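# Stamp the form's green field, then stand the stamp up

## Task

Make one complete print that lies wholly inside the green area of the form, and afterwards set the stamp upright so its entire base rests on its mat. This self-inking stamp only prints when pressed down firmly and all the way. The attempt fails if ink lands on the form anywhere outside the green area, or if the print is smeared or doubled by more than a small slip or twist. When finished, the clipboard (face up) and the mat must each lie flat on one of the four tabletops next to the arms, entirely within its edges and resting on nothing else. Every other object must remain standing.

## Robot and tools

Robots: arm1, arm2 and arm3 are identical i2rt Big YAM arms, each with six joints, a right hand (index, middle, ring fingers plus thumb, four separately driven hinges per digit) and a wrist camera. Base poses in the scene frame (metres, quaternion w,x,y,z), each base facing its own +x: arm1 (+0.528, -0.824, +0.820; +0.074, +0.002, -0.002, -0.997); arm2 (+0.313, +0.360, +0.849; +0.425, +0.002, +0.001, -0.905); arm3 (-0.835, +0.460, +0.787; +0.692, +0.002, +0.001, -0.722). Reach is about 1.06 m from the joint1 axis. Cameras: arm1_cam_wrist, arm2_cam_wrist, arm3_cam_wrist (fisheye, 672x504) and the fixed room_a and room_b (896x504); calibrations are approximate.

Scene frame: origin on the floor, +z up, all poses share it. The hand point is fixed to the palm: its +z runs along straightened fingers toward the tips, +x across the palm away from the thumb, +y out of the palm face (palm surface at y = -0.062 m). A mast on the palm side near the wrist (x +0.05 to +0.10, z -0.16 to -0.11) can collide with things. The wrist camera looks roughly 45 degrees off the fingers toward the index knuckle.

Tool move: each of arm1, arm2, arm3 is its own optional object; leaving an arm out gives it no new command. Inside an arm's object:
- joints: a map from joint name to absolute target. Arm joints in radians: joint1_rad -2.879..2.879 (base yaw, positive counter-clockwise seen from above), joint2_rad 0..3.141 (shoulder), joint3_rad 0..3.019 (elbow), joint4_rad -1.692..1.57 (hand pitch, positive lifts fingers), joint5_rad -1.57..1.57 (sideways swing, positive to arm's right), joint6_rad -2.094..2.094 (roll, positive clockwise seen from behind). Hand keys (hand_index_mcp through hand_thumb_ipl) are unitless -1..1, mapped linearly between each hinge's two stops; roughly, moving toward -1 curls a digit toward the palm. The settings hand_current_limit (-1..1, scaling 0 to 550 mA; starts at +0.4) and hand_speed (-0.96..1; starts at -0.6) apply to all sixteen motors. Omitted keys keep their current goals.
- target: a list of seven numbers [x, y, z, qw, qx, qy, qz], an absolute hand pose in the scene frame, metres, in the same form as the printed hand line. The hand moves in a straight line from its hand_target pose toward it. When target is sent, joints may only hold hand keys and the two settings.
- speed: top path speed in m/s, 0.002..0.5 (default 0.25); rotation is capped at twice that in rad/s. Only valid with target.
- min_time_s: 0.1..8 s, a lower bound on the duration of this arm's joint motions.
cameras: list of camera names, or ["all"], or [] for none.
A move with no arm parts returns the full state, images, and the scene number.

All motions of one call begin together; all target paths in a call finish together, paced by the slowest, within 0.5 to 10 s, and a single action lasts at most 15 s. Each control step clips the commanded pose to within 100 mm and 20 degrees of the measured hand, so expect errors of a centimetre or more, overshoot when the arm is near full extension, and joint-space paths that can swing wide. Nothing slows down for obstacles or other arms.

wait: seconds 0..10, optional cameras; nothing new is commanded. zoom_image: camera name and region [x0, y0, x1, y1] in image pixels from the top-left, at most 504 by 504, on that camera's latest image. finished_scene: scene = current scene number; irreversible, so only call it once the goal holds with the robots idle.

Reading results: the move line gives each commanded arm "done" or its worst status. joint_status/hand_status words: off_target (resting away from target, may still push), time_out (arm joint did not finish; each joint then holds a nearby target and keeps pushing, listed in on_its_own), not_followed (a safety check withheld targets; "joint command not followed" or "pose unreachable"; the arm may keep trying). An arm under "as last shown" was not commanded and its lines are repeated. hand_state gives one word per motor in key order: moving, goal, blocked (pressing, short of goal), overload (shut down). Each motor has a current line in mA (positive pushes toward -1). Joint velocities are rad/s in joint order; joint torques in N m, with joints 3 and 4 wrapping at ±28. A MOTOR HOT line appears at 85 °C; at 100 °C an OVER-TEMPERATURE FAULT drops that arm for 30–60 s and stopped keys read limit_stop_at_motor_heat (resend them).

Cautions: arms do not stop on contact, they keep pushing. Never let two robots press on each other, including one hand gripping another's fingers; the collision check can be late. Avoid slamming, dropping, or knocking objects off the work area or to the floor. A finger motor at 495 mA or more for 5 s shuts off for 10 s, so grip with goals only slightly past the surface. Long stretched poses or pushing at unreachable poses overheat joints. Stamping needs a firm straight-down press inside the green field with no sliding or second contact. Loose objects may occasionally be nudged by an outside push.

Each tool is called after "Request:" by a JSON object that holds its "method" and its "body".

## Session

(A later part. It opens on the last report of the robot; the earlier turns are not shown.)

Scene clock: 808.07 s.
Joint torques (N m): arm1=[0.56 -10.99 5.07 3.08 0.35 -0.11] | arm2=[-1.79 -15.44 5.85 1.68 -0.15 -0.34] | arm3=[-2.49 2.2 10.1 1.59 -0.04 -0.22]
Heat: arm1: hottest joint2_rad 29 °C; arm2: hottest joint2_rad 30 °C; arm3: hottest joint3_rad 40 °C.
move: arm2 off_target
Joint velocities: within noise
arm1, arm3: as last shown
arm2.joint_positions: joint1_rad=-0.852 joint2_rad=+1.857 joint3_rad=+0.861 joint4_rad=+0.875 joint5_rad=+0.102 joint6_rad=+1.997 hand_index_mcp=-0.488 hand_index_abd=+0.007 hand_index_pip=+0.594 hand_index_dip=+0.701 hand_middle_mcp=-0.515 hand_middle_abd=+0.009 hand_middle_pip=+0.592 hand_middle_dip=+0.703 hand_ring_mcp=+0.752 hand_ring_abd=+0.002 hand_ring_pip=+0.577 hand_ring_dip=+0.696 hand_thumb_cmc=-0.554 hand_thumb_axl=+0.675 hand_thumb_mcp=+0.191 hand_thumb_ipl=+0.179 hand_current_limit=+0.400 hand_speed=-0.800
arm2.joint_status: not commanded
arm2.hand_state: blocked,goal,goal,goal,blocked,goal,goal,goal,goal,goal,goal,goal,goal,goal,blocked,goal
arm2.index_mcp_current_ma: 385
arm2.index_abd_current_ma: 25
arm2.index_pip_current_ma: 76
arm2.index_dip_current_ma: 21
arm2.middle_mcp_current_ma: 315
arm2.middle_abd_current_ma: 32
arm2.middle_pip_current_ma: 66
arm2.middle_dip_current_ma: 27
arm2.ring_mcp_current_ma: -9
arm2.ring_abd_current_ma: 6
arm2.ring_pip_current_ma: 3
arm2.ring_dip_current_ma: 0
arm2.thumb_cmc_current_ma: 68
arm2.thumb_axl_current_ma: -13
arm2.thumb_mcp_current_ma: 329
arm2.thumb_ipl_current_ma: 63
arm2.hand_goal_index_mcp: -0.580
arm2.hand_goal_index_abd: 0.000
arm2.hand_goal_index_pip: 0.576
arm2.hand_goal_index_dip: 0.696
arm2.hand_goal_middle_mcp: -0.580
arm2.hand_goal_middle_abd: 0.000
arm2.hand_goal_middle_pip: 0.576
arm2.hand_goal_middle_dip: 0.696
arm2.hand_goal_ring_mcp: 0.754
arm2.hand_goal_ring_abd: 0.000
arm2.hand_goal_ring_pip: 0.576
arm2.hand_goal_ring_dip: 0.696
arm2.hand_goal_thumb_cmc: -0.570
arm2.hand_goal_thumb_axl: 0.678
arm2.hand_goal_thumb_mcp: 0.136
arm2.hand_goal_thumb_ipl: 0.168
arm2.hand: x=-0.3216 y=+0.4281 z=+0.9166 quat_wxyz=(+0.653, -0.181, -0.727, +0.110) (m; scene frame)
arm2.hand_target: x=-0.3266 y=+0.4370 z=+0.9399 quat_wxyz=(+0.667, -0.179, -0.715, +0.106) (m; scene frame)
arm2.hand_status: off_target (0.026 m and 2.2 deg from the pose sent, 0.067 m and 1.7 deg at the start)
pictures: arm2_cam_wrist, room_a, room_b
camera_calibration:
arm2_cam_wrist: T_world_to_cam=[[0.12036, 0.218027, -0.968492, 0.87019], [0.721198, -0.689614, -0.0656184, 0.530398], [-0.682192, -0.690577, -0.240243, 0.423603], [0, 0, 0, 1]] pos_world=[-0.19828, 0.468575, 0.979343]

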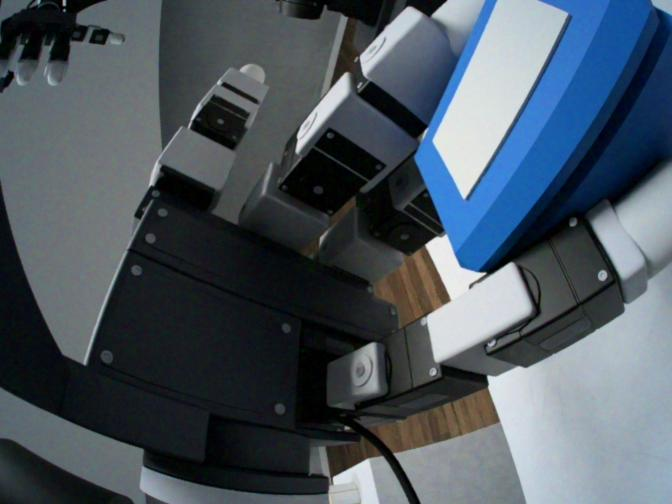

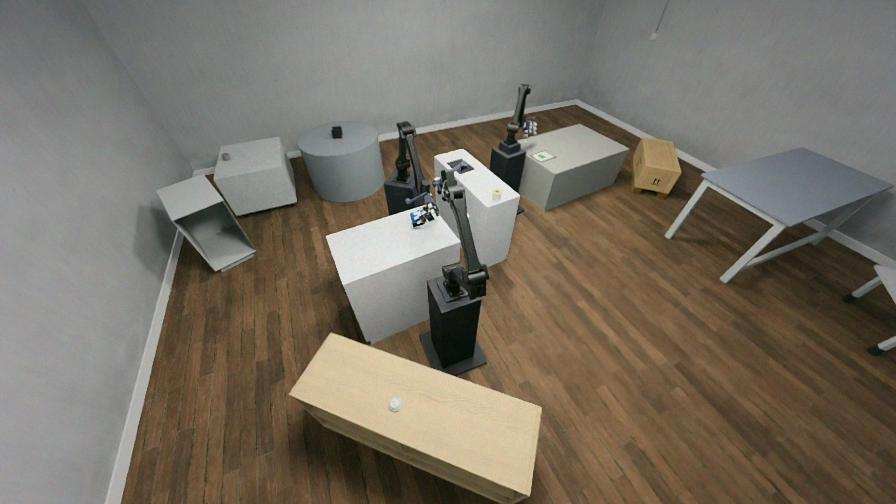

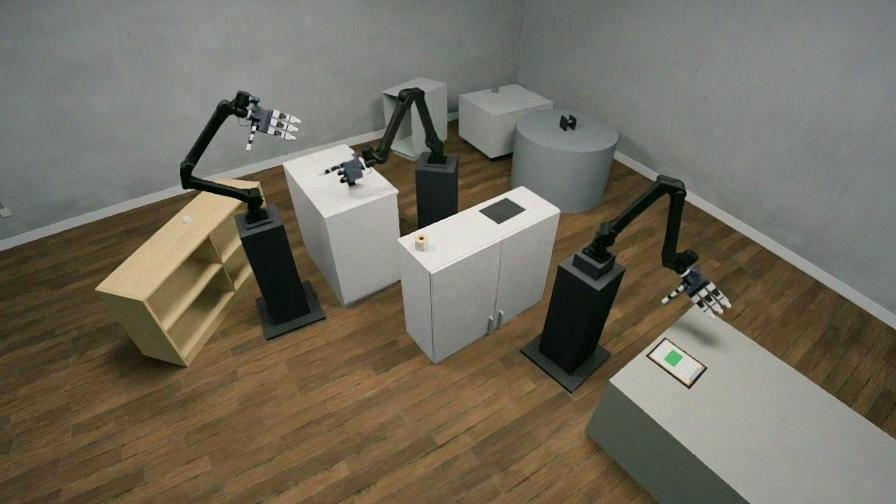

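Request:
{"method": "move", "body": {"arm2": {"target": [-0.30, 0.437, 1.06, -0.6673, 0.1785, 0.7153, -0.1057], "speed": 0.1}, "arm3": {"joints": {"joint1_rad": 0.2}, "min_time_s": 3}}}

Request:
{"method": "move", "body": {"arm2": {"joints": {"joint1_rad": 1.05}, "min_time_s": 6}, "cameras": ["arm2_cam_wrist", "room_a", "room_b"]}}

Scene clock: 857.00 s.
Joint torques (N m): arm1=[0.73 -10.75 5 3.21 0.33 -0.08] | arm2=[-1.79 -12.81 8.77 1.65 -0.13 -0.34] | arm3=[-2.43 2.14 10.11 1.57 0.02 -0.22]
Heat: arm1: hottest joint2_rad 29 °C; arm2: hottest joint2_rad 31 °C; arm3: hottest joint3_rad 40 °C.
move: arm2 off_target; arm3 done
Joint velocities: within noise
arm1: as last shown
arm2.joint_positions: joint1_rad=-0.852 joint2_rad=+1.536 joint3_rad=+0.856 joint4_rad=+0.548 joint5_rad=+0.102 joint6_rad=+1.997 hand_index_mcp=-0.488 hand_index_abd=+0.007 hand_index_pip=+0.594 hand_index_dip=+0.701 hand_middle_mcp=-0.515 hand_middle_abd=+0.010 hand_middle_pip=+0.592 hand_middle_dip=+0.703 hand_ring_mcp=+0.752 hand_ring_abd=+0.002 hand_ring_pip=+0.577 hand_ring_dip=+0.696 hand_thumb_cmc=-0.554 hand_thumb_axl=+0.675 hand_thumb_mcp=+0.191 hand_thumb_ipl=+0.179 hand_current_limit=+0.400 hand_speed=-0.800
arm2.joint_status: not commanded
arm2.hand_state: blocked,goal,goal,goal,blocked,goal,goal,goal,goal,goal,goal,goal,goal,goal,blocked,goal
arm2.index_mcp_current_ma: 385
arm2.index_abd_current_ma: 26
arm2.index_pip_current_ma: 76
arm2.index_dip_current_ma: 21
arm2.middle_mcp_current_ma: 315
arm2.middle_abd_current_ma: 34
arm2.middle_pip_current_ma: 66
arm2.middle_dip_current_ma: 27
arm2.ring_mcp_current_ma: -9
arm2.ring_abd_current_ma: 6
arm2.ring_pip_current_ma: 3
arm2.ring_dip_current_ma: 0
arm2.thumb_cmc_current_ma: 69
arm2.thumb_axl_current_ma: -13
arm2.thumb_mcp_current_ma: 329
arm2.thumb_ipl_current_ma: 63
arm2.hand_goal_index_mcp: -0.580
arm2.hand_goal_index_abd: 0.000
arm2.hand_goal_index_pip: 0.576
arm2.hand_goal_index_dip: 0.696
arm2.hand_goal_middle_mcp: -0.580
arm2.hand_goal_middle_abd: 0.000
arm2.hand_goal_middle_pip: 0.576
arm2.hand_goal_middle_dip: 0.696
arm2.hand_goal_ring_mcp: 0.754
arm2.hand_goal_ring_abd: 0.000
arm2.hand_goal_ring_pip: 0.576
arm2.hand_goal_ring_dip: 0.696
arm2.hand_goal_thumb_cmc: -0.570
arm2.hand_goal_thumb_axl: 0.678
arm2.hand_goal_thumb_mcp: 0.136
arm2.hand_goal_thumb_ipl: 0.168
arm2.hand: x=-0.2931 y=+0.4285 z=+1.0311 quat_wxyz=(+0.649, -0.181, -0.731, +0.109) (m; scene frame)
arm2.hand_target: x=-0.2991 y=+0.4369 z=+1.0601 quat_wxyz=(+0.667, -0.179, -0.715, +0.106) (m; scene frame)
arm2.hand_status: off_target (0.031 m and 2.8 deg from the pose sent, 0.145 m and 2.2 deg at the start)
arm3.joint_positions: joint1_rad=+0.213 joint2_rad=+0.596 joint3_rad=+1.362 joint4_rad=-1.284 joint5_rad=+0.102 joint6_rad=+1.110 hand_index_mcp=+0.756 hand_index_abd=+0.001 hand_index_pip=+0.577 hand_index_dip=+0.696 hand_middle_mcp=+0.756 hand_middle_abd=+0.001 hand_middle_pip=+0.577 hand_middle_dip=+0.696 hand_ring_mcp=+0.756 hand_ring_abd=+0.001 hand_ring_pip=+0.577 hand_ring_dip=+0.696 hand_thumb_cmc=+0.716 hand_thumb_axl=+0.677 hand_thumb_mcp=+0.225 hand_thumb_ipl=+0.168 hand_current_limit=+0.400 hand_speed=-0.600
arm3.joint_status: all done
arm3.hand_state: goal,goal,goal,goal,goal,goal,goal,goal,goal,goal,goal,goal,goal,goal,goal,goal
arm3.index_mcp_current_ma: 1
arm3.index_abd_current_ma: 0
arm3.index_pip_current_ma: 0
arm3.index_dip_current_ma: 0
arm3.middle_mcp_current_ma: 1
arm3.middle_abd_current_ma: 0
arm3.middle_pip_current_ma: 0
arm3.middle_dip_current_ma: 0
arm3.ring_mcp_current_ma: 2
arm3.ring_abd_current_ma: 0
arm3.ring_pip_current_ma: 0
arm3.ring_dip_current_ma: 0
arm3.thumb_cmc_current_ma: 1
arm3.thumb_axl_current_ma: 0
arm3.thumb_mcp_current_ma: -1
arm3.thumb_ipl_current_ma: 0
arm3.hand_goal_index_mcp: 0.754
arm3.hand_goal_index_abd: 0.000
arm3.hand_goal_index_pip: 0.576
arm3.hand_goal_index_dip: 0.696
arm3.hand_goal_middle_mcp: 0.754
arm3.hand_goal_middle_abd: 0.000
arm3.hand_goal_middle_pip: 0.576
arm3.hand_goal_middle_dip: 0.696
arm3.hand_goal_ring_mcp: 0.754
arm3.hand_goal_ring_abd: 0.000
arm3.hand_goal_ring_pip: 0.576
arm3.hand_goal_ring_dip: 0.696
arm3.hand_goal_thumb_cmc: 0.714
arm3.hand_goal_thumb_axl: 0.678
arm3.hand_goal_thumb_mcp: 0.226
arm3.hand_goal_thumb_ipl: 0.168
arm3.hand: x=-0.8977 y=+0.2067 z=+1.3473 quat_wxyz=(+0.427, +0.759, -0.415, +0.264) (m; scene frame)
arm3.hand_target: x=-0.9013 y=+0.2133 z=+1.3623 quat_wxyz=(+0.436, +0.754, -0.413, +0.265) (m; scene frame)
arm3.hand_status: not commanded
pictures: none

Scene clock: 863.47 s.
Joint torques (N m): arm1=[0.5 -11.4 5.12 3.1 0.34 -0.11] | arm2=[0.03 -12.81 8.77 1.63 -0.05 -0.35] | arm3=[-2.49 2.02 10.17 1.59 0.02 -0.23]
Heat: arm1: hottest joint2_rad 29 °C; arm2: hottest joint2_rad 30 °C; arm3: hottest joint3_rad 40 °C.
move: arm2 done
Joint velocities: within noise
arm1, arm3: as last shown
arm2.joint_positions: joint1_rad=+1.044 joint2_rad=+1.536 joint3_rad=+0.856 joint4_rad=+0.548 joint5_rad=+0.100 joint6_rad=+1.997 hand_index_mcp=-0.489 hand_index_abd=+0.008 hand_index_pip=+0.594 hand_index_dip=+0.702 hand_middle_mcp=-0.516 hand_middle_abd=+0.010 hand_middle_pip=+0.592 hand_middle_dip=+0.703 hand_ring_mcp=+0.751 hand_ring_abd=+0.002 hand_ring_pip=+0.577 hand_ring_dip=+0.696 hand_thumb_cmc=-0.554 hand_thumb_axl=+0.675 hand_thumb_mcp=+0.191 hand_thumb_ipl=+0.179 hand_current_limit=+0.400 hand_speed=-0.800
arm2.joint_status: all done
arm2.hand_state: blocked,goal,goal,goal,blocked,goal,goal,goal,goal,goal,goal,goal,goal,goal,blocked,goal
arm2.index_mcp_current_ma: 385
arm2.index_abd_current_ma: 27
arm2.index_pip_current_ma: 78
arm2.index_dip_current_ma: 23
arm2.middle_mcp_current_ma: 314
arm2.middle_abd_current_ma: 34
arm2.middle_pip_current_ma: 66
arm2.middle_dip_current_ma: 27
arm2.ring_mcp_current_ma: -11
arm2.ring_abd_current_ma: 6
arm2.ring_pip_current_ma: 3
arm2.ring_dip_current_ma: 0
arm2.thumb_cmc_current_ma: 69
arm2.thumb_axl_current_ma: -13
arm2.thumb_mcp_current_ma: 329
arm2.thumb_ipl_current_ma: 64
arm2.hand_goal_index_mcp: -0.580
arm2.hand_goal_index_abd: 0.000
arm2.hand_goal_index_pip: 0.576
arm2.hand_goal_index_dip: 0.696
arm2.hand_goal_middle_mcp: -0.580
arm2.hand_goal_middle_abd: 0.000
arm2.hand_goal_middle_pip: 0.576
arm2.hand_goal_middle_dip: 0.696
arm2.hand_goal_ring_mcp: 0.754
arm2.hand_goal_ring_abd: 0.000
arm2.hand_goal_ring_pip: 0.576
arm2.hand_goal_ring_dip: 0.696
arm2.hand_goal_thumb_cmc: -0.570
arm2.hand_goal_thumb_axl: 0.678
arm2.hand_goal_thumb_mcp: 0.136
arm2.hand_goal_thumb_ipl: 0.168
arm2.hand: x=+0.4407 y=-0.2377 z=+1.0308 quat_wxyz=(+0.287, +0.487, -0.575, +0.592) (m; scene frame)
arm2.hand_target: x=+0.4460 y=-0.2437 z=+1.0598 quat_wxyz=(+0.295, +0.480, -0.559, +0.608) (m; scene frame)
arm2.hand_status: not commanded
pictures: arm2_cam_wrist, room_a, room_b
camera_calibration:
arm2_cam_wrist: T_world_to_cam=[[-0.242002, 0.0557439, -0.968673, 1.15556], [0.42193, 0.905059, -0.053327, 0.0272148], [0.873733, -0.421618, -0.242546, -0.108165], [0, 0, 0, 1]] pos_world=[0.362671, -0.13465, 1.09457]

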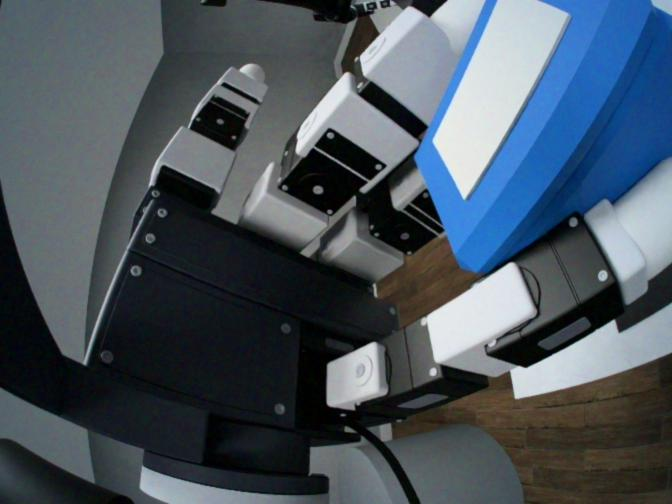

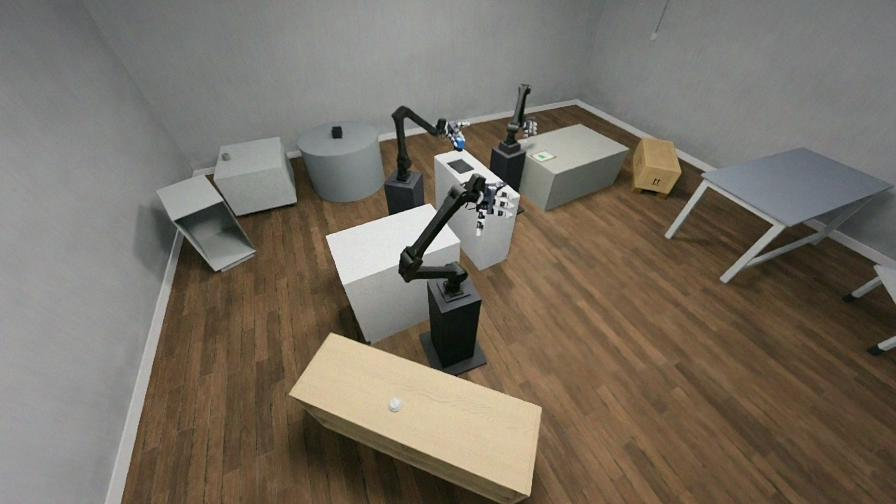

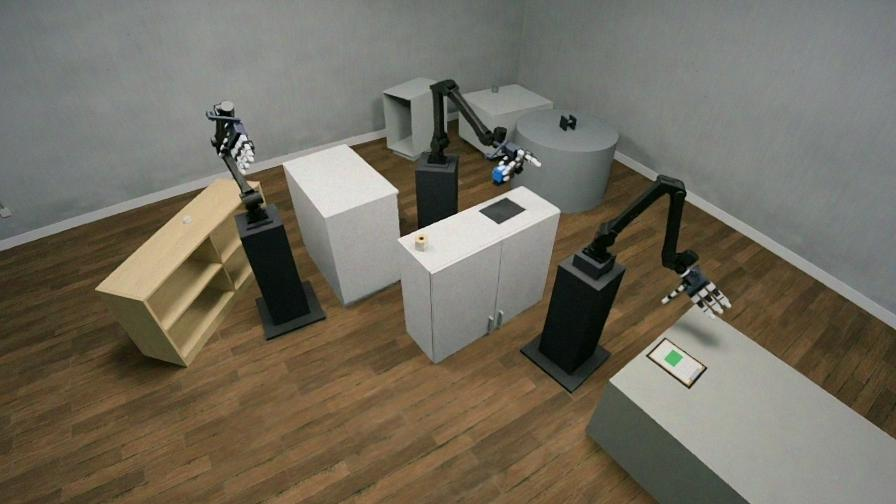

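Request:
{"method": "move", "body": {"arm2": {"target": [0.460, -0.259, 0.93, -0.3352, -0.4461, 0.5869, -0.5866], "speed": 0.08}, "cameras": ["arm2_cam_wrist", "room_a", "room_b"]}}

Request:
{"method": "zoom_image", "body": {"camera": "room_b", "region": [440, 120, 580, 240]}}

Request:
{"method": "zoom_image", "body": {"camera": "room_a", "region": [400, 110, 520, 200]}}

Scene clock: 874.67 s.
Joint torques (N m): arm1=[0.85 -10.75 5.04 2.88 0.34 -0.11] | arm2=[0.15 -13.8 6.75 3.04 0.15 -0.3] | arm3=[-2.37 1.96 10.18 1.55 0.02 -0.22]
Heat: arm1: hottest joint2_rad 29 °C; arm2: hottest joint3_rad 31 °C; arm3: hottest joint3_rad 40 °C.
move: arm2 off_target
Joint velocities: within noise
arm1, arm3: as last shown
arm2.joint_positions: joint1_rad=+1.093 joint2_rad=+1.866 joint3_rad=+0.856 joint4_rad=+0.855 joint5_rad=+0.279 joint6_rad=+2.002 hand_index_mcp=-0.489 hand_index_abd=+0.008 hand_index_pip=+0.594 hand_index_dip=+0.702 hand_middle_mcp=-0.516 hand_middle_abd=+0.010 hand_middle_pip=+0.592 hand_middle_dip=+0.703 hand_ring_mcp=+0.751 hand_ring_abd=+0.002 hand_ring_pip=+0.577 hand_ring_dip=+0.696 hand_thumb_cmc=-0.554 hand_thumb_axl=+0.675 hand_thumb_mcp=+0.191 hand_thumb_ipl=+0.179 hand_current_limit=+0.400 hand_speed=-0.800
arm2.joint_status: not commanded
arm2.hand_state: blocked,goal,goal,goal,blocked,goal,goal,goal,goal,goal,goal,goal,goal,goal,blocked,goal
arm2.index_mcp_current_ma: 385
arm2.index_abd_current_ma: 27
arm2.index_pip_current_ma: 78
arm2.index_dip_current_ma: 23
arm2.middle_mcp_current_ma: 314
arm2.middle_abd_current_ma: 34
arm2.middle_pip_current_ma: 66
arm2.middle_dip_current_ma: 27
arm2.ring_mcp_current_ma: -11
arm2.ring_abd_current_ma: 6
arm2.ring_pip_current_ma: 3
arm2.ring_dip_current_ma: 0
arm2.thumb_cmc_current_ma: 69
arm2.thumb_axl_current_ma: -13
arm2.thumb_mcp_current_ma: 329
arm2.thumb_ipl_current_ma: 64
arm2.hand_goal_index_mcp: -0.580
arm2.hand_goal_index_abd: 0.000
arm2.hand_goal_index_pip: 0.576
arm2.hand_goal_index_dip: 0.696
arm2.hand_goal_middle_mcp: -0.580
arm2.hand_goal_middle_abd: 0.000
arm2.hand_goal_middle_pip: 0.576
arm2.hand_goal_middle_dip: 0.696
arm2.hand_goal_ring_mcp: 0.754
arm2.hand_goal_ring_abd: 0.000
arm2.hand_goal_ring_pip: 0.576
arm2.hand_goal_ring_dip: 0.696
arm2.hand_goal_thumb_cmc: -0.570
arm2.hand_goal_thumb_axl: 0.678
arm2.hand_goal_thumb_mcp: 0.136
arm2.hand_goal_thumb_ipl: 0.168
arm2.hand: x=+0.4475 y=-0.2476 z=+0.9066 quat_wxyz=(+0.329, +0.459, -0.604, +0.562) (m; scene frame)
arm2.hand_target: x=+0.4597 y=-0.2581 z=+0.9303 quat_wxyz=(+0.335, +0.446, -0.587, +0.587) (m; scene frame)
arm2.hand_status: off_target (0.029 m and 3.8 deg from the pose sent, 0.105 m and 7.4 deg at the start)
pictures: arm2_cam_wrist, room_a, room_b
camera_calibration:
arm2_cam_wrist: T_world_to_cam=[[-0.25903, 0.0999805, -0.960681, 1.04873], [0.532158, 0.84482, -0.0555643, -0.0355882], [0.806047, -0.525627, -0.272039, -0.117106], [0, 0, 0, 1]] pos_world=[0.384984, -0.136341, 0.97366]

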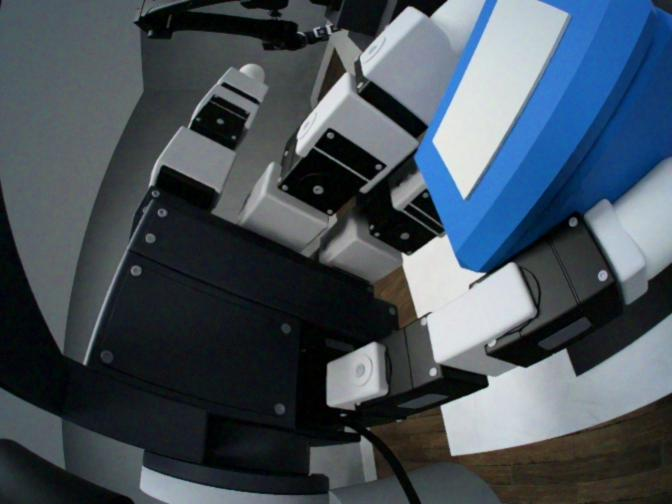

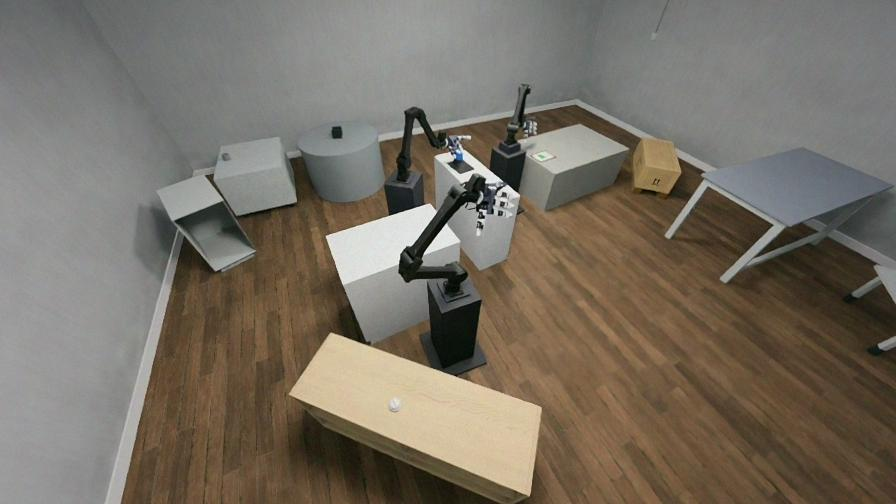

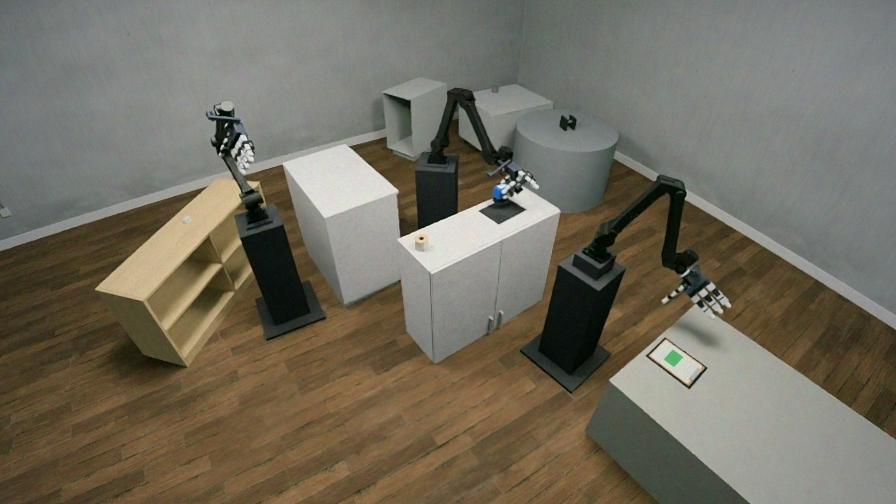

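Scaled by 3.600 from the camera's 896x504 image, which has a finer 1280x720 frame.

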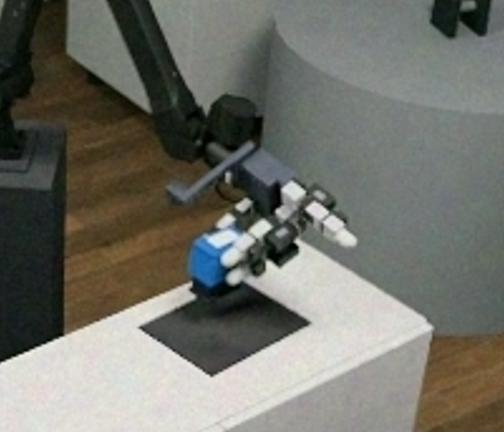

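Scaled by 4.200 from the camera's 896x504 image, which has a finer 1280x720 frame.

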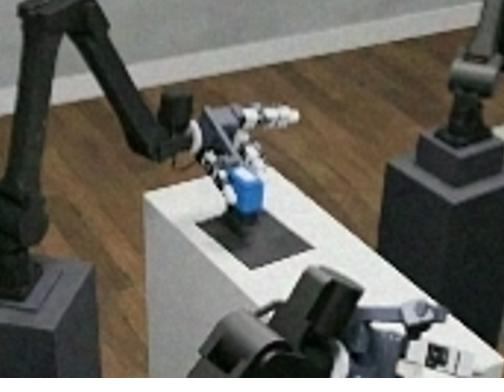

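Request:
{"method": "move", "body": {"arm2": {"target": [0.476, -0.277, 0.905, -0.3352, -0.4461, 0.5869, -0.5866], "speed": 0.06}, "cameras": ["arm2_cam_wrist", "room_a", "room_b"]}}

Request:
{"method": "zoom_image", "body": {"camera": "room_b", "region": [460, 150, 560, 240]}}

Request:
{"method": "zoom_image", "body": {"camera": "room_a", "region": [420, 130, 500, 190]}}

Scene clock: 906.03 s.
Joint torques (N m): arm1=[0.56 -11.46 5.05 3.26 0.32 -0.09] | arm2=[0.09 -14.21 7.53 2.96 0.16 -0.29] | arm3=[-2.37 2.08 10.14 1.55 0.02 -0.22]
Heat: arm1: hottest joint2_rad 29 °C; arm2: hottest joint2_rad 31 °C; arm3: hottest joint3_rad 40 °C.
move: arm2 off_target
Joint velocities: within noise
arm1, arm3: as last shown
arm2.joint_positions: joint1_rad=+1.109 joint2_rad=+1.957 joint3_rad=+0.905 joint4_rad=+0.887 joint5_rad=+0.293 joint6_rad=+2.003 hand_index_mcp=-0.489 hand_index_abd=+0.008 hand_index_pip=+0.594 hand_index_dip=+0.702 hand_middle_mcp=-0.516 hand_middle_abd=+0.010 hand_middle_pip=+0.592 hand_middle_dip=+0.703 hand_ring_mcp=+0.751 hand_ring_abd=+0.002 hand_ring_pip=+0.577 hand_ring_dip=+0.696 hand_thumb_cmc=-0.554 hand_thumb_axl=+0.675 hand_thumb_mcp=+0.191 hand_thumb_ipl=+0.179 hand_current_limit=+0.400 hand_speed=-0.800
arm2.joint_status: not commanded
arm2.hand_state: blocked,goal,goal,goal,blocked,goal,goal,goal,goal,goal,goal,goal,goal,goal,blocked,goal
arm2.index_mcp_current_ma: 385
arm2.index_abd_current_ma: 27
arm2.index_pip_current_ma: 78
arm2.index_dip_current_ma: 23
arm2.middle_mcp_current_ma: 314
arm2.middle_abd_current_ma: 34
arm2.middle_pip_current_ma: 66
arm2.middle_dip_current_ma: 27
arm2.ring_mcp_current_ma: -11
arm2.ring_abd_current_ma: 6
arm2.ring_pip_current_ma: 3
arm2.ring_dip_current_ma: 0
arm2.thumb_cmc_current_ma: 69
arm2.thumb_axl_current_ma: -13
arm2.thumb_mcp_current_ma: 329
arm2.thumb_ipl_current_ma: 64
arm2.hand_goal_index_mcp: -0.580
arm2.hand_goal_index_abd: 0.000
arm2.hand_goal_index_pip: 0.576
arm2.hand_goal_index_dip: 0.696
arm2.hand_goal_middle_mcp: -0.580
arm2.hand_goal_middle_abd: 0.000
arm2.hand_goal_middle_pip: 0.576
arm2.hand_goal_middle_dip: 0.696
arm2.hand_goal_ring_mcp: 0.754
arm2.hand_goal_ring_abd: 0.000
arm2.hand_goal_ring_pip: 0.576
arm2.hand_goal_ring_dip: 0.696
arm2.hand_goal_thumb_cmc: -0.570
arm2.hand_goal_thumb_axl: 0.678
arm2.hand_goal_thumb_mcp: 0.136
arm2.hand_goal_thumb_ipl: 0.168
arm2.hand: x=+0.4605 y=-0.2590 z=+0.8791 quat_wxyz=(+0.329, +0.462, -0.606, +0.558) (m; scene frame)
arm2.hand_target: x=+0.4756 y=-0.2752 z=+0.9055 quat_wxyz=(+0.335, +0.446, -0.587, +0.587) (m; scene frame)
arm2.hand_status: off_target (0.035 m and 4.4 deg from the pose sent, 0.041 m and 3.8 deg at the start)
pictures: arm2_cam_wrist, room_a, room_b
camera_calibration:
arm2_cam_wrist: T_world_to_cam=[[-0.264594, 0.108505, -0.958236, 1.02941], [0.53147, 0.84554, -0.0510083, -0.0379125], [0.804692, -0.52277, -0.281392, -0.131434], [0, 0, 0, 1]] pos_world=[0.398288, -0.148349, 0.947497]

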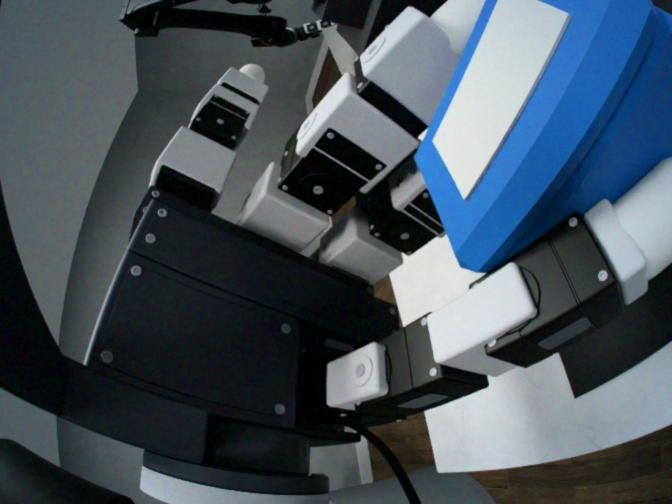

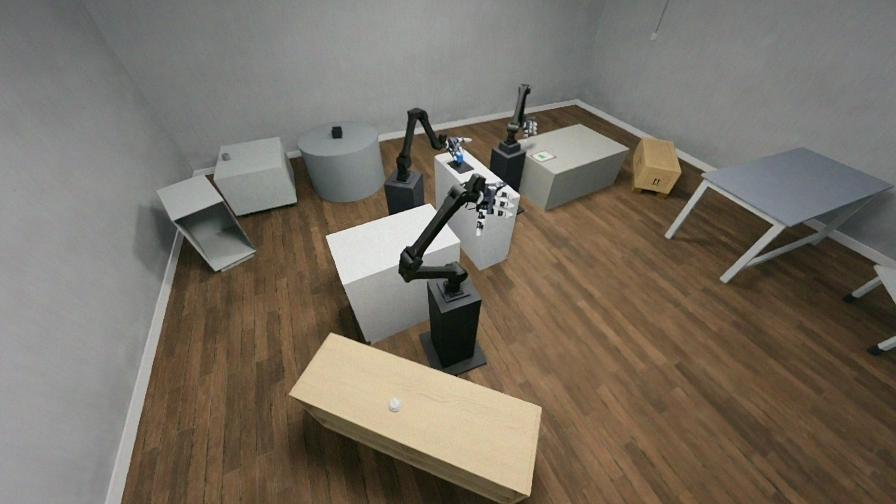

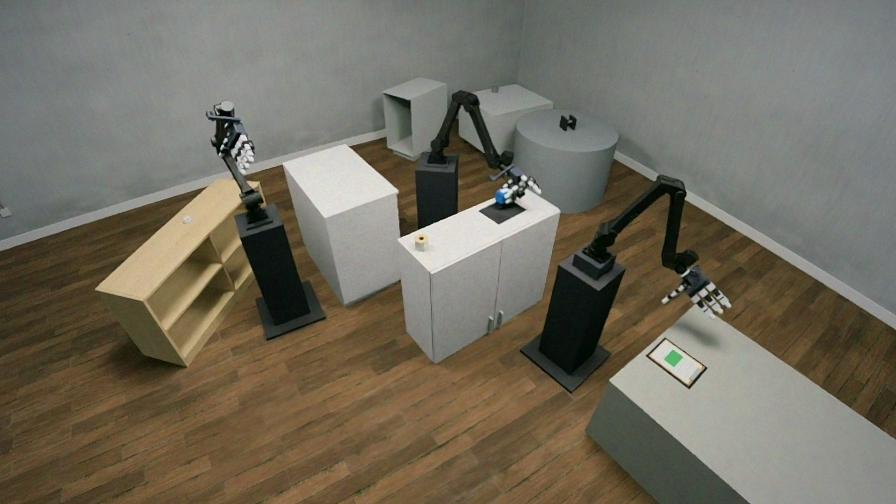

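Scaled by 5.040 from the camera's 896x504 image, which has a finer 1280x720 frame.

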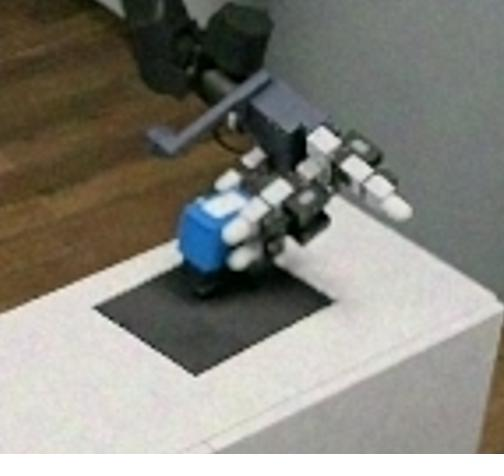

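Scaled by 6.300 from the camera's 896x504 image, which has a finer 1280x720 frame.

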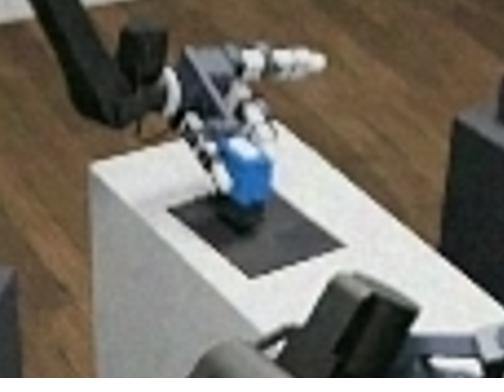

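Request:
{"method": "move", "body": {"arm2": {"target": [0.481, -0.283, 0.892, 0.3346, 0.4304, -0.5816, 0.6036], "speed": 0.05}, "cameras": ["room_a", "room_b"]}}

Request:
{"method": "zoom_image", "body": {"camera": "room_b", "region": [460, 150, 560, 240]}}

Request:
{"method": "zoom_image", "body": {"camera": "room_a", "region": [420, 130, 500, 190]}}

Scene clock: 926.77 s.
Joint torques (N m): arm1=[0.67 -11.16 5.01 3.3 0.35 -0.05] | arm2=[0.21 -14.74 7.24 2.99 0.13 -0.28] | arm3=[-2.55 1.96 10.14 1.55 0.02 -0.22]
Heat: arm1: hottest joint2_rad 29 °C; arm2: hottest joint3_rad 31 °C; arm3: hottest joint3_rad 40 °C.
move: arm2 off_target
Joint velocities: within noise
arm1, arm3: as last shown
arm2.joint_positions: joint1_rad=+1.111 joint2_rad=+2.017 joint3_rad=+0.922 joint4_rad=+0.971 joint5_rad=+0.297 joint6_rad=+2.015 hand_index_mcp=-0.489 hand_index_abd=+0.008 hand_index_pip=+0.594 hand_index_dip=+0.702 hand_middle_mcp=-0.516 hand_middle_abd=+0.010 hand_middle_pip=+0.592 hand_middle_dip=+0.703 hand_ring_mcp=+0.751 hand_ring_abd=+0.002 hand_ring_pip=+0.577 hand_ring_dip=+0.696 hand_thumb_cmc=-0.554 hand_thumb_axl=+0.675 hand_thumb_mcp=+0.191 hand_thumb_ipl=+0.179 hand_current_limit=+0.400 hand_speed=-0.800
arm2.joint_status: not commanded
arm2.hand_state: blocked,goal,goal,goal,blocked,goal,goal,goal,goal,goal,goal,goal,goal,goal,blocked,goal
arm2.index_mcp_current_ma: 385
arm2.index_abd_current_ma: 27
arm2.index_pip_current_ma: 78
arm2.index_dip_current_ma: 23
arm2.middle_mcp_current_ma: 314
arm2.middle_abd_current_ma: 34
arm2.middle_pip_current_ma: 66
arm2.middle_dip_current_ma: 27
arm2.ring_mcp_current_ma: -11
arm2.ring_abd_current_ma: 6
arm2.ring_pip_current_ma: 3
arm2.ring_dip_current_ma: 0
arm2.thumb_cmc_current_ma: 69
arm2.thumb_axl_current_ma: -13
arm2.thumb_mcp_current_ma: 329
arm2.thumb_ipl_current_ma: 64
arm2.hand_goal_index_mcp: -0.580
arm2.hand_goal_index_abd: 0.000
arm2.hand_goal_index_pip: 0.576
arm2.hand_goal_index_dip: 0.696
arm2.hand_goal_middle_mcp: -0.580
arm2.hand_goal_middle_abd: 0.000
arm2.hand_goal_middle_pip: 0.576
arm2.hand_goal_middle_dip: 0.696
arm2.hand_goal_ring_mcp: 0.754
arm2.hand_goal_ring_abd: 0.000
arm2.hand_goal_ring_pip: 0.576
arm2.hand_goal_ring_dip: 0.696
arm2.hand_goal_thumb_cmc: -0.570
arm2.hand_goal_thumb_axl: 0.678
arm2.hand_goal_thumb_mcp: 0.136
arm2.hand_goal_thumb_ipl: 0.168
arm2.hand: x=+0.4653 y=-0.2661 z=+0.8660 quat_wxyz=(+0.329, +0.447, -0.601, +0.575) (m; scene frame)
arm2.hand_target: x=+0.4806 y=-0.2814 z=+0.8924 quat_wxyz=(+0.334, +0.430, -0.582, +0.604) (m; scene frame)
arm2.hand_status: off_target (0.035 m and 4.4 deg from the pose sent, 0.034 m and 7.0 deg at the start)
pictures: room_a, room_b

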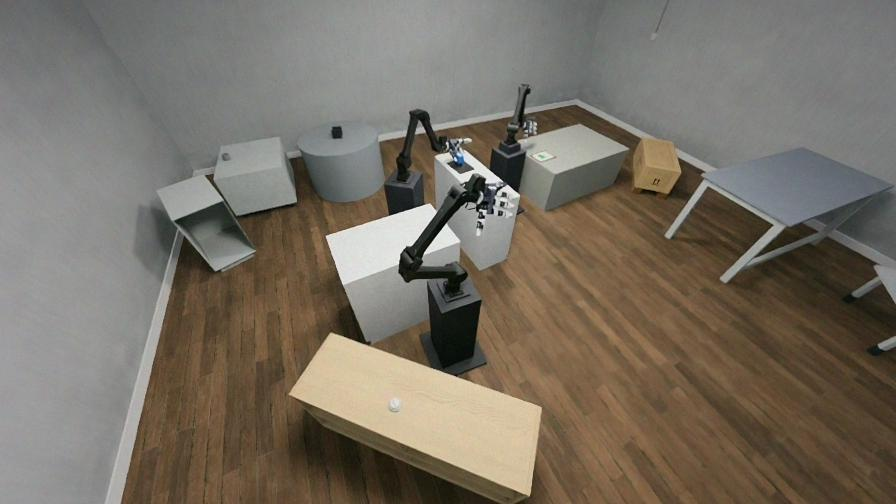

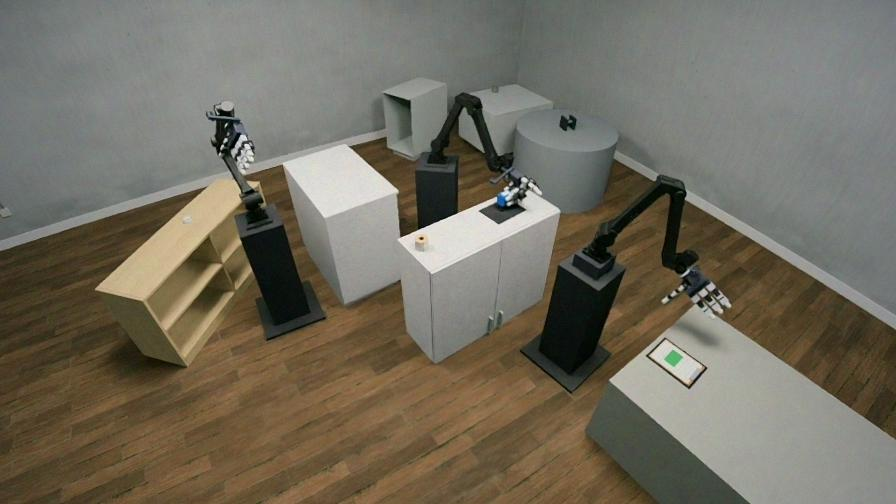

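Scaled by 5.040 from the camera's 896x504 image, which has a finer 1280x720 frame.

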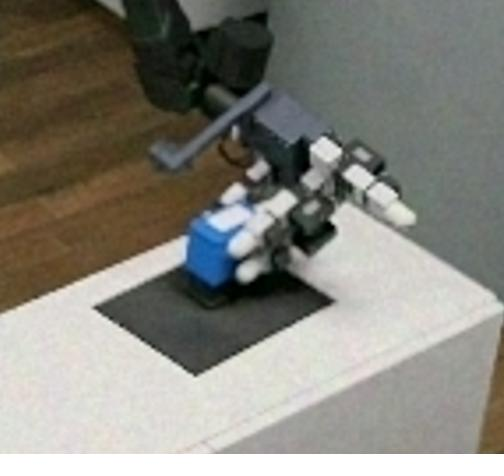

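Scaled by 6.300 from the camera's 896x504 image, which has a finer 1280x720 frame.

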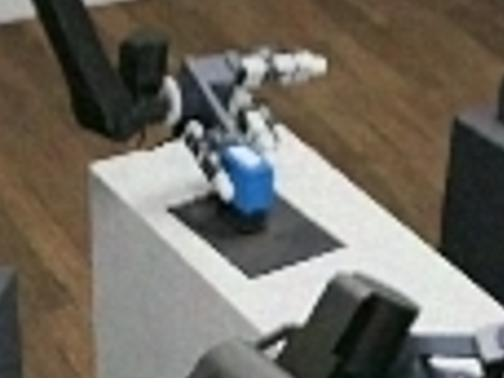

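Request:
{"method": "move", "body": {"arm2": {"target": [0.482, -0.284, 0.884, 0.3346, 0.4304, -0.5816, 0.6036], "speed": 0.04}, "cameras": ["room_b"]}}

Request:
{"method": "zoom_image", "body": {"camera": "room_b", "region": [480, 180, 530, 225]}}

Scene clock: 934.50 s.
Joint torques (N m): arm1=[0.91 -11.34 5.01 3.36 0.32 -0.08] | arm2=[0.21 -14.39 7.16 2.97 0.05 -0.29] | arm3=[-2.43 2.02 10.14 1.58 0.02 -0.22]
Heat: arm1: hottest joint2_rad 29 °C; arm2: hottest joint3_rad 31 °C; arm3: hottest joint3_rad 41 °C.
move: arm2 off_target
Joint velocities: within noise
arm1.joint_positions: joint1_rad=+2.128 joint2_rad=+2.089 joint3_rad=+0.699 joint4_rad=+0.925 joint5_rad=+0.483 joint6_rad=+1.270 hand_index_mcp=+0.756 hand_index_abd=+0.001 hand_index_pip=+0.577 hand_index_dip=+0.696 hand_middle_mcp=+0.756 hand_middle_abd=+0.001 hand_middle_pip=+0.577 hand_middle_dip=+0.696 hand_ring_mcp=+0.756 hand_ring_abd=+0.001 hand_ring_pip=+0.577 hand_ring_dip=+0.696 hand_thumb_cmc=+0.716 hand_thumb_axl=+0.677 hand_thumb_mcp=+0.226 hand_thumb_ipl=+0.168 hand_current_limit=+0.400 hand_speed=-0.600
arm1.joint_status: not commanded
arm1.hand_state: goal,goal,goal,goal,goal,goal,goal,goal,goal,goal,goal,goal,goal,goal,goal,goal
arm1.index_mcp_current_ma: 4
arm1.index_abd_current_ma: 1
arm1.index_pip_current_ma: 1
arm1.index_dip_current_ma: 0
arm1.middle_mcp_current_ma: 5
arm1.middle_abd_current_ma: 2
arm1.middle_pip_current_ma: 1
arm1.middle_dip_current_ma: 0
arm1.ring_mcp_current_ma: 4
arm1.ring_abd_current_ma: 1
arm1.ring_pip_current_ma: 1
arm1.ring_dip_current_ma: 0
arm1.thumb_cmc_current_ma: 4
arm1.thumb_axl_current_ma: -2
arm1.thumb_mcp_current_ma: 0
arm1.thumb_ipl_current_ma: -1
arm1.hand_goal_index_mcp: 0.754
arm1.hand_goal_index_abd: 0.000
arm1.hand_goal_index_pip: 0.576
arm1.hand_goal_index_dip: 0.696
arm1.hand_goal_middle_mcp: 0.754
arm1.hand_goal_middle_abd: 0.000
arm1.hand_goal_middle_pip: 0.576
arm1.hand_goal_middle_dip: 0.696
arm1.hand_goal_ring_mcp: 0.754
arm1.hand_goal_ring_abd: 0.000
arm1.hand_goal_ring_pip: 0.576
arm1.hand_goal_ring_dip: 0.696
arm1.hand_goal_thumb_cmc: 0.714
arm1.hand_goal_thumb_axl: 0.678
arm1.hand_goal_thumb_mcp: 0.226
arm1.hand_goal_thumb_ipl: 0.168
arm1.hand: x=+0.7359 y=-1.3121 z=+0.7926 quat_wxyz=(+0.451, +0.757, -0.350, +0.316) (m; scene frame)
arm1.hand_target: x=+0.7449 y=-1.3158 z=+0.7901 quat_wxyz=(+0.453, +0.753, -0.349, +0.325) (m; scene frame)
arm1.hand_status: not commanded
arm2.joint_positions: joint1_rad=+1.111 joint2_rad=+2.034 joint3_rad=+0.928 joint4_rad=+0.988 joint5_rad=+0.300 joint6_rad=+2.015 hand_index_mcp=-0.491 hand_index_abd=+0.006 hand_index_pip=+0.595 hand_index_dip=+0.703 hand_middle_mcp=-0.516 hand_middle_abd=+0.008 hand_middle_pip=+0.592 hand_middle_dip=+0.703 hand_ring_mcp=+0.751 hand_ring_abd=+0.002 hand_ring_pip=+0.577 hand_ring_dip=+0.696 hand_thumb_cmc=-0.555 hand_thumb_axl=+0.675 hand_thumb_mcp=+0.191 hand_thumb_ipl=+0.180 hand_current_limit=+0.400 hand_speed=-0.800
arm2.joint_status: not commanded
arm2.hand_state: blocked,goal,goal,goal,blocked,goal,goal,goal,goal,goal,goal,goal,goal,goal,blocked,goal
arm2.index_mcp_current_ma: 385
arm2.index_abd_current_ma: 22
arm2.index_pip_current_ma: 82
arm2.index_dip_current_ma: 30
arm2.middle_mcp_current_ma: 312
arm2.middle_abd_current_ma: 30
arm2.middle_pip_current_ma: 67
arm2.middle_dip_current_ma: 27
arm2.ring_mcp_current_ma: -11
arm2.ring_abd_current_ma: 6
arm2.ring_pip_current_ma: 3
arm2.ring_dip_current_ma: 0
arm2.thumb_cmc_current_ma: 62
arm2.thumb_axl_current_ma: -13
arm2.thumb_mcp_current_ma: 329
arm2.thumb_ipl_current_ma: 68
arm2.hand_goal_index_mcp: -0.580
arm2.hand_goal_index_abd: 0.000
arm2.hand_goal_index_pip: 0.576
arm2.hand_goal_index_dip: 0.696
arm2.hand_goal_middle_mcp: -0.580
arm2.hand_goal_middle_abd: 0.000
arm2.hand_goal_middle_pip: 0.576
arm2.hand_goal_middle_dip: 0.696
arm2.hand_goal_ring_mcp: 0.754
arm2.hand_goal_ring_abd: 0.000
arm2.hand_goal_ring_pip: 0.576
arm2.hand_goal_ring_dip: 0.696
arm2.hand_goal_thumb_cmc: -0.570
arm2.hand_goal_thumb_axl: 0.678
arm2.hand_goal_thumb_mcp: 0.136
arm2.hand_goal_thumb_ipl: 0.168
arm2.hand: x=+0.4661 y=-0.2678 z=+0.8619 quat_wxyz=(+0.331, +0.445, -0.600, +0.577) (m; scene frame)
arm2.hand_target: x=+0.4815 y=-0.2825 z=+0.8844 quat_wxyz=(+0.334, +0.430, -0.582, +0.603) (m; scene frame)
arm2.hand_status: off_target (0.032 m and 4.1 deg from the pose sent, 0.030 m and 4.4 deg at the start)
arm3: as last shown
pictures: room_b

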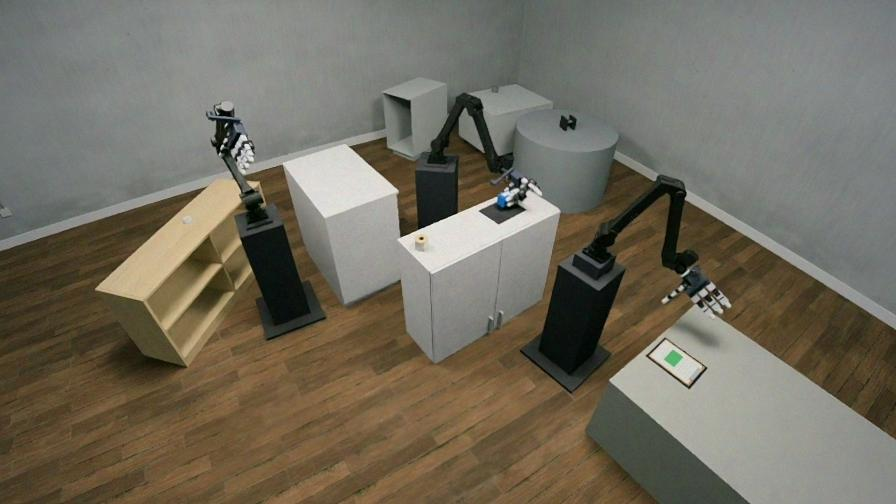

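Scaled by 10.080 from the camera's 896x504 image, which has a finer 1280x720 frame.

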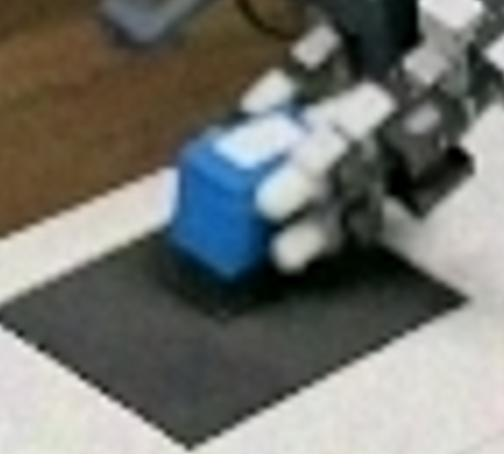

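Request:
{"method": "move", "body": {"arm2": {"target": [0.482, -0.284, 0.877, 0.3346, 0.4304, -0.5816, 0.6036], "speed": 0.04}}}

Scene clock: 938.73 s.
Joint torques (N m): arm1=[1.08 -11.22 5.12 3.15 0.34 -0.09] | arm2=[0.15 -13.74 7.12 2.86 -0.1 -0.28] | arm3=[-2.49 2.08 10.18 1.57 0.02 -0.23]
Heat: arm1: hottest joint2_rad 29 °C; arm2: hottest joint3_rad 31 °C; arm3: hottest joint3_rad 41 °C.
move: arm2 off_target
Joint velocities: within noise
arm1, arm3: as last shown
arm2.joint_positions: joint1_rad=+1.112 joint2_rad=+2.043 joint3_rad=+0.931 joint4_rad=+1.007 joint5_rad=+0.302 joint6_rad=+2.015 hand_index_mcp=-0.498 hand_index_abd=+0.005 hand_index_pip=+0.597 hand_index_dip=+0.707 hand_middle_mcp=-0.516 hand_middle_abd=+0.007 hand_middle_pip=+0.594 hand_middle_dip=+0.703 hand_ring_mcp=+0.751 hand_ring_abd=+0.002 hand_ring_pip=+0.577 hand_ring_dip=+0.696 hand_thumb_cmc=-0.563 hand_thumb_axl=+0.675 hand_thumb_mcp=+0.191 hand_thumb_ipl=+0.184 hand_current_limit=+0.400 hand_speed=-0.800
arm2.joint_status: not commanded
arm2.hand_state: blocked,goal,blocked,goal,blocked,goal,goal,goal,goal,goal,goal,goal,goal,goal,blocked,goal
arm2.index_mcp_current_ma: 385
arm2.index_abd_current_ma: 18
arm2.index_pip_current_ma: 89
arm2.index_dip_current_ma: 47
arm2.middle_mcp_current_ma: 312
arm2.middle_abd_current_ma: 24
arm2.middle_pip_current_ma: 75
arm2.middle_dip_current_ma: 28
arm2.ring_mcp_current_ma: -11
arm2.ring_abd_current_ma: 6
arm2.ring_pip_current_ma: 3
arm2.ring_dip_current_ma: 0
arm2.thumb_cmc_current_ma: 29
arm2.thumb_axl_current_ma: -13
arm2.thumb_mcp_current_ma: 329
arm2.thumb_ipl_current_ma: 94
arm2.hand_goal_index_mcp: -0.580
arm2.hand_goal_index_abd: 0.000
arm2.hand_goal_index_pip: 0.576
arm2.hand_goal_index_dip: 0.696
arm2.hand_goal_middle_mcp: -0.580
arm2.hand_goal_middle_abd: 0.000
arm2.hand_goal_middle_pip: 0.576
arm2.hand_goal_middle_dip: 0.696
arm2.hand_goal_ring_mcp: 0.754
arm2.hand_goal_ring_abd: 0.000
arm2.hand_goal_ring_pip: 0.576
arm2.hand_goal_ring_dip: 0.696
arm2.hand_goal_thumb_cmc: -0.570
arm2.hand_goal_thumb_axl: 0.678
arm2.hand_goal_thumb_mcp: 0.136
arm2.hand_goal_thumb_ipl: 0.168
arm2.hand: x=+0.4668 y=-0.2691 z=+0.8616 quat_wxyz=(+0.332, +0.441, -0.598, +0.581) (m; scene frame)
arm2.hand_target: x=+0.4817 y=-0.2827 z=+0.8774 quat_wxyz=(+0.334, +0.431, -0.582, +0.604) (m; scene frame)
arm2.hand_status: off_target (0.026 m and 3.4 deg from the pose sent, 0.027 m and 4.1 deg at the start)
pictures: none


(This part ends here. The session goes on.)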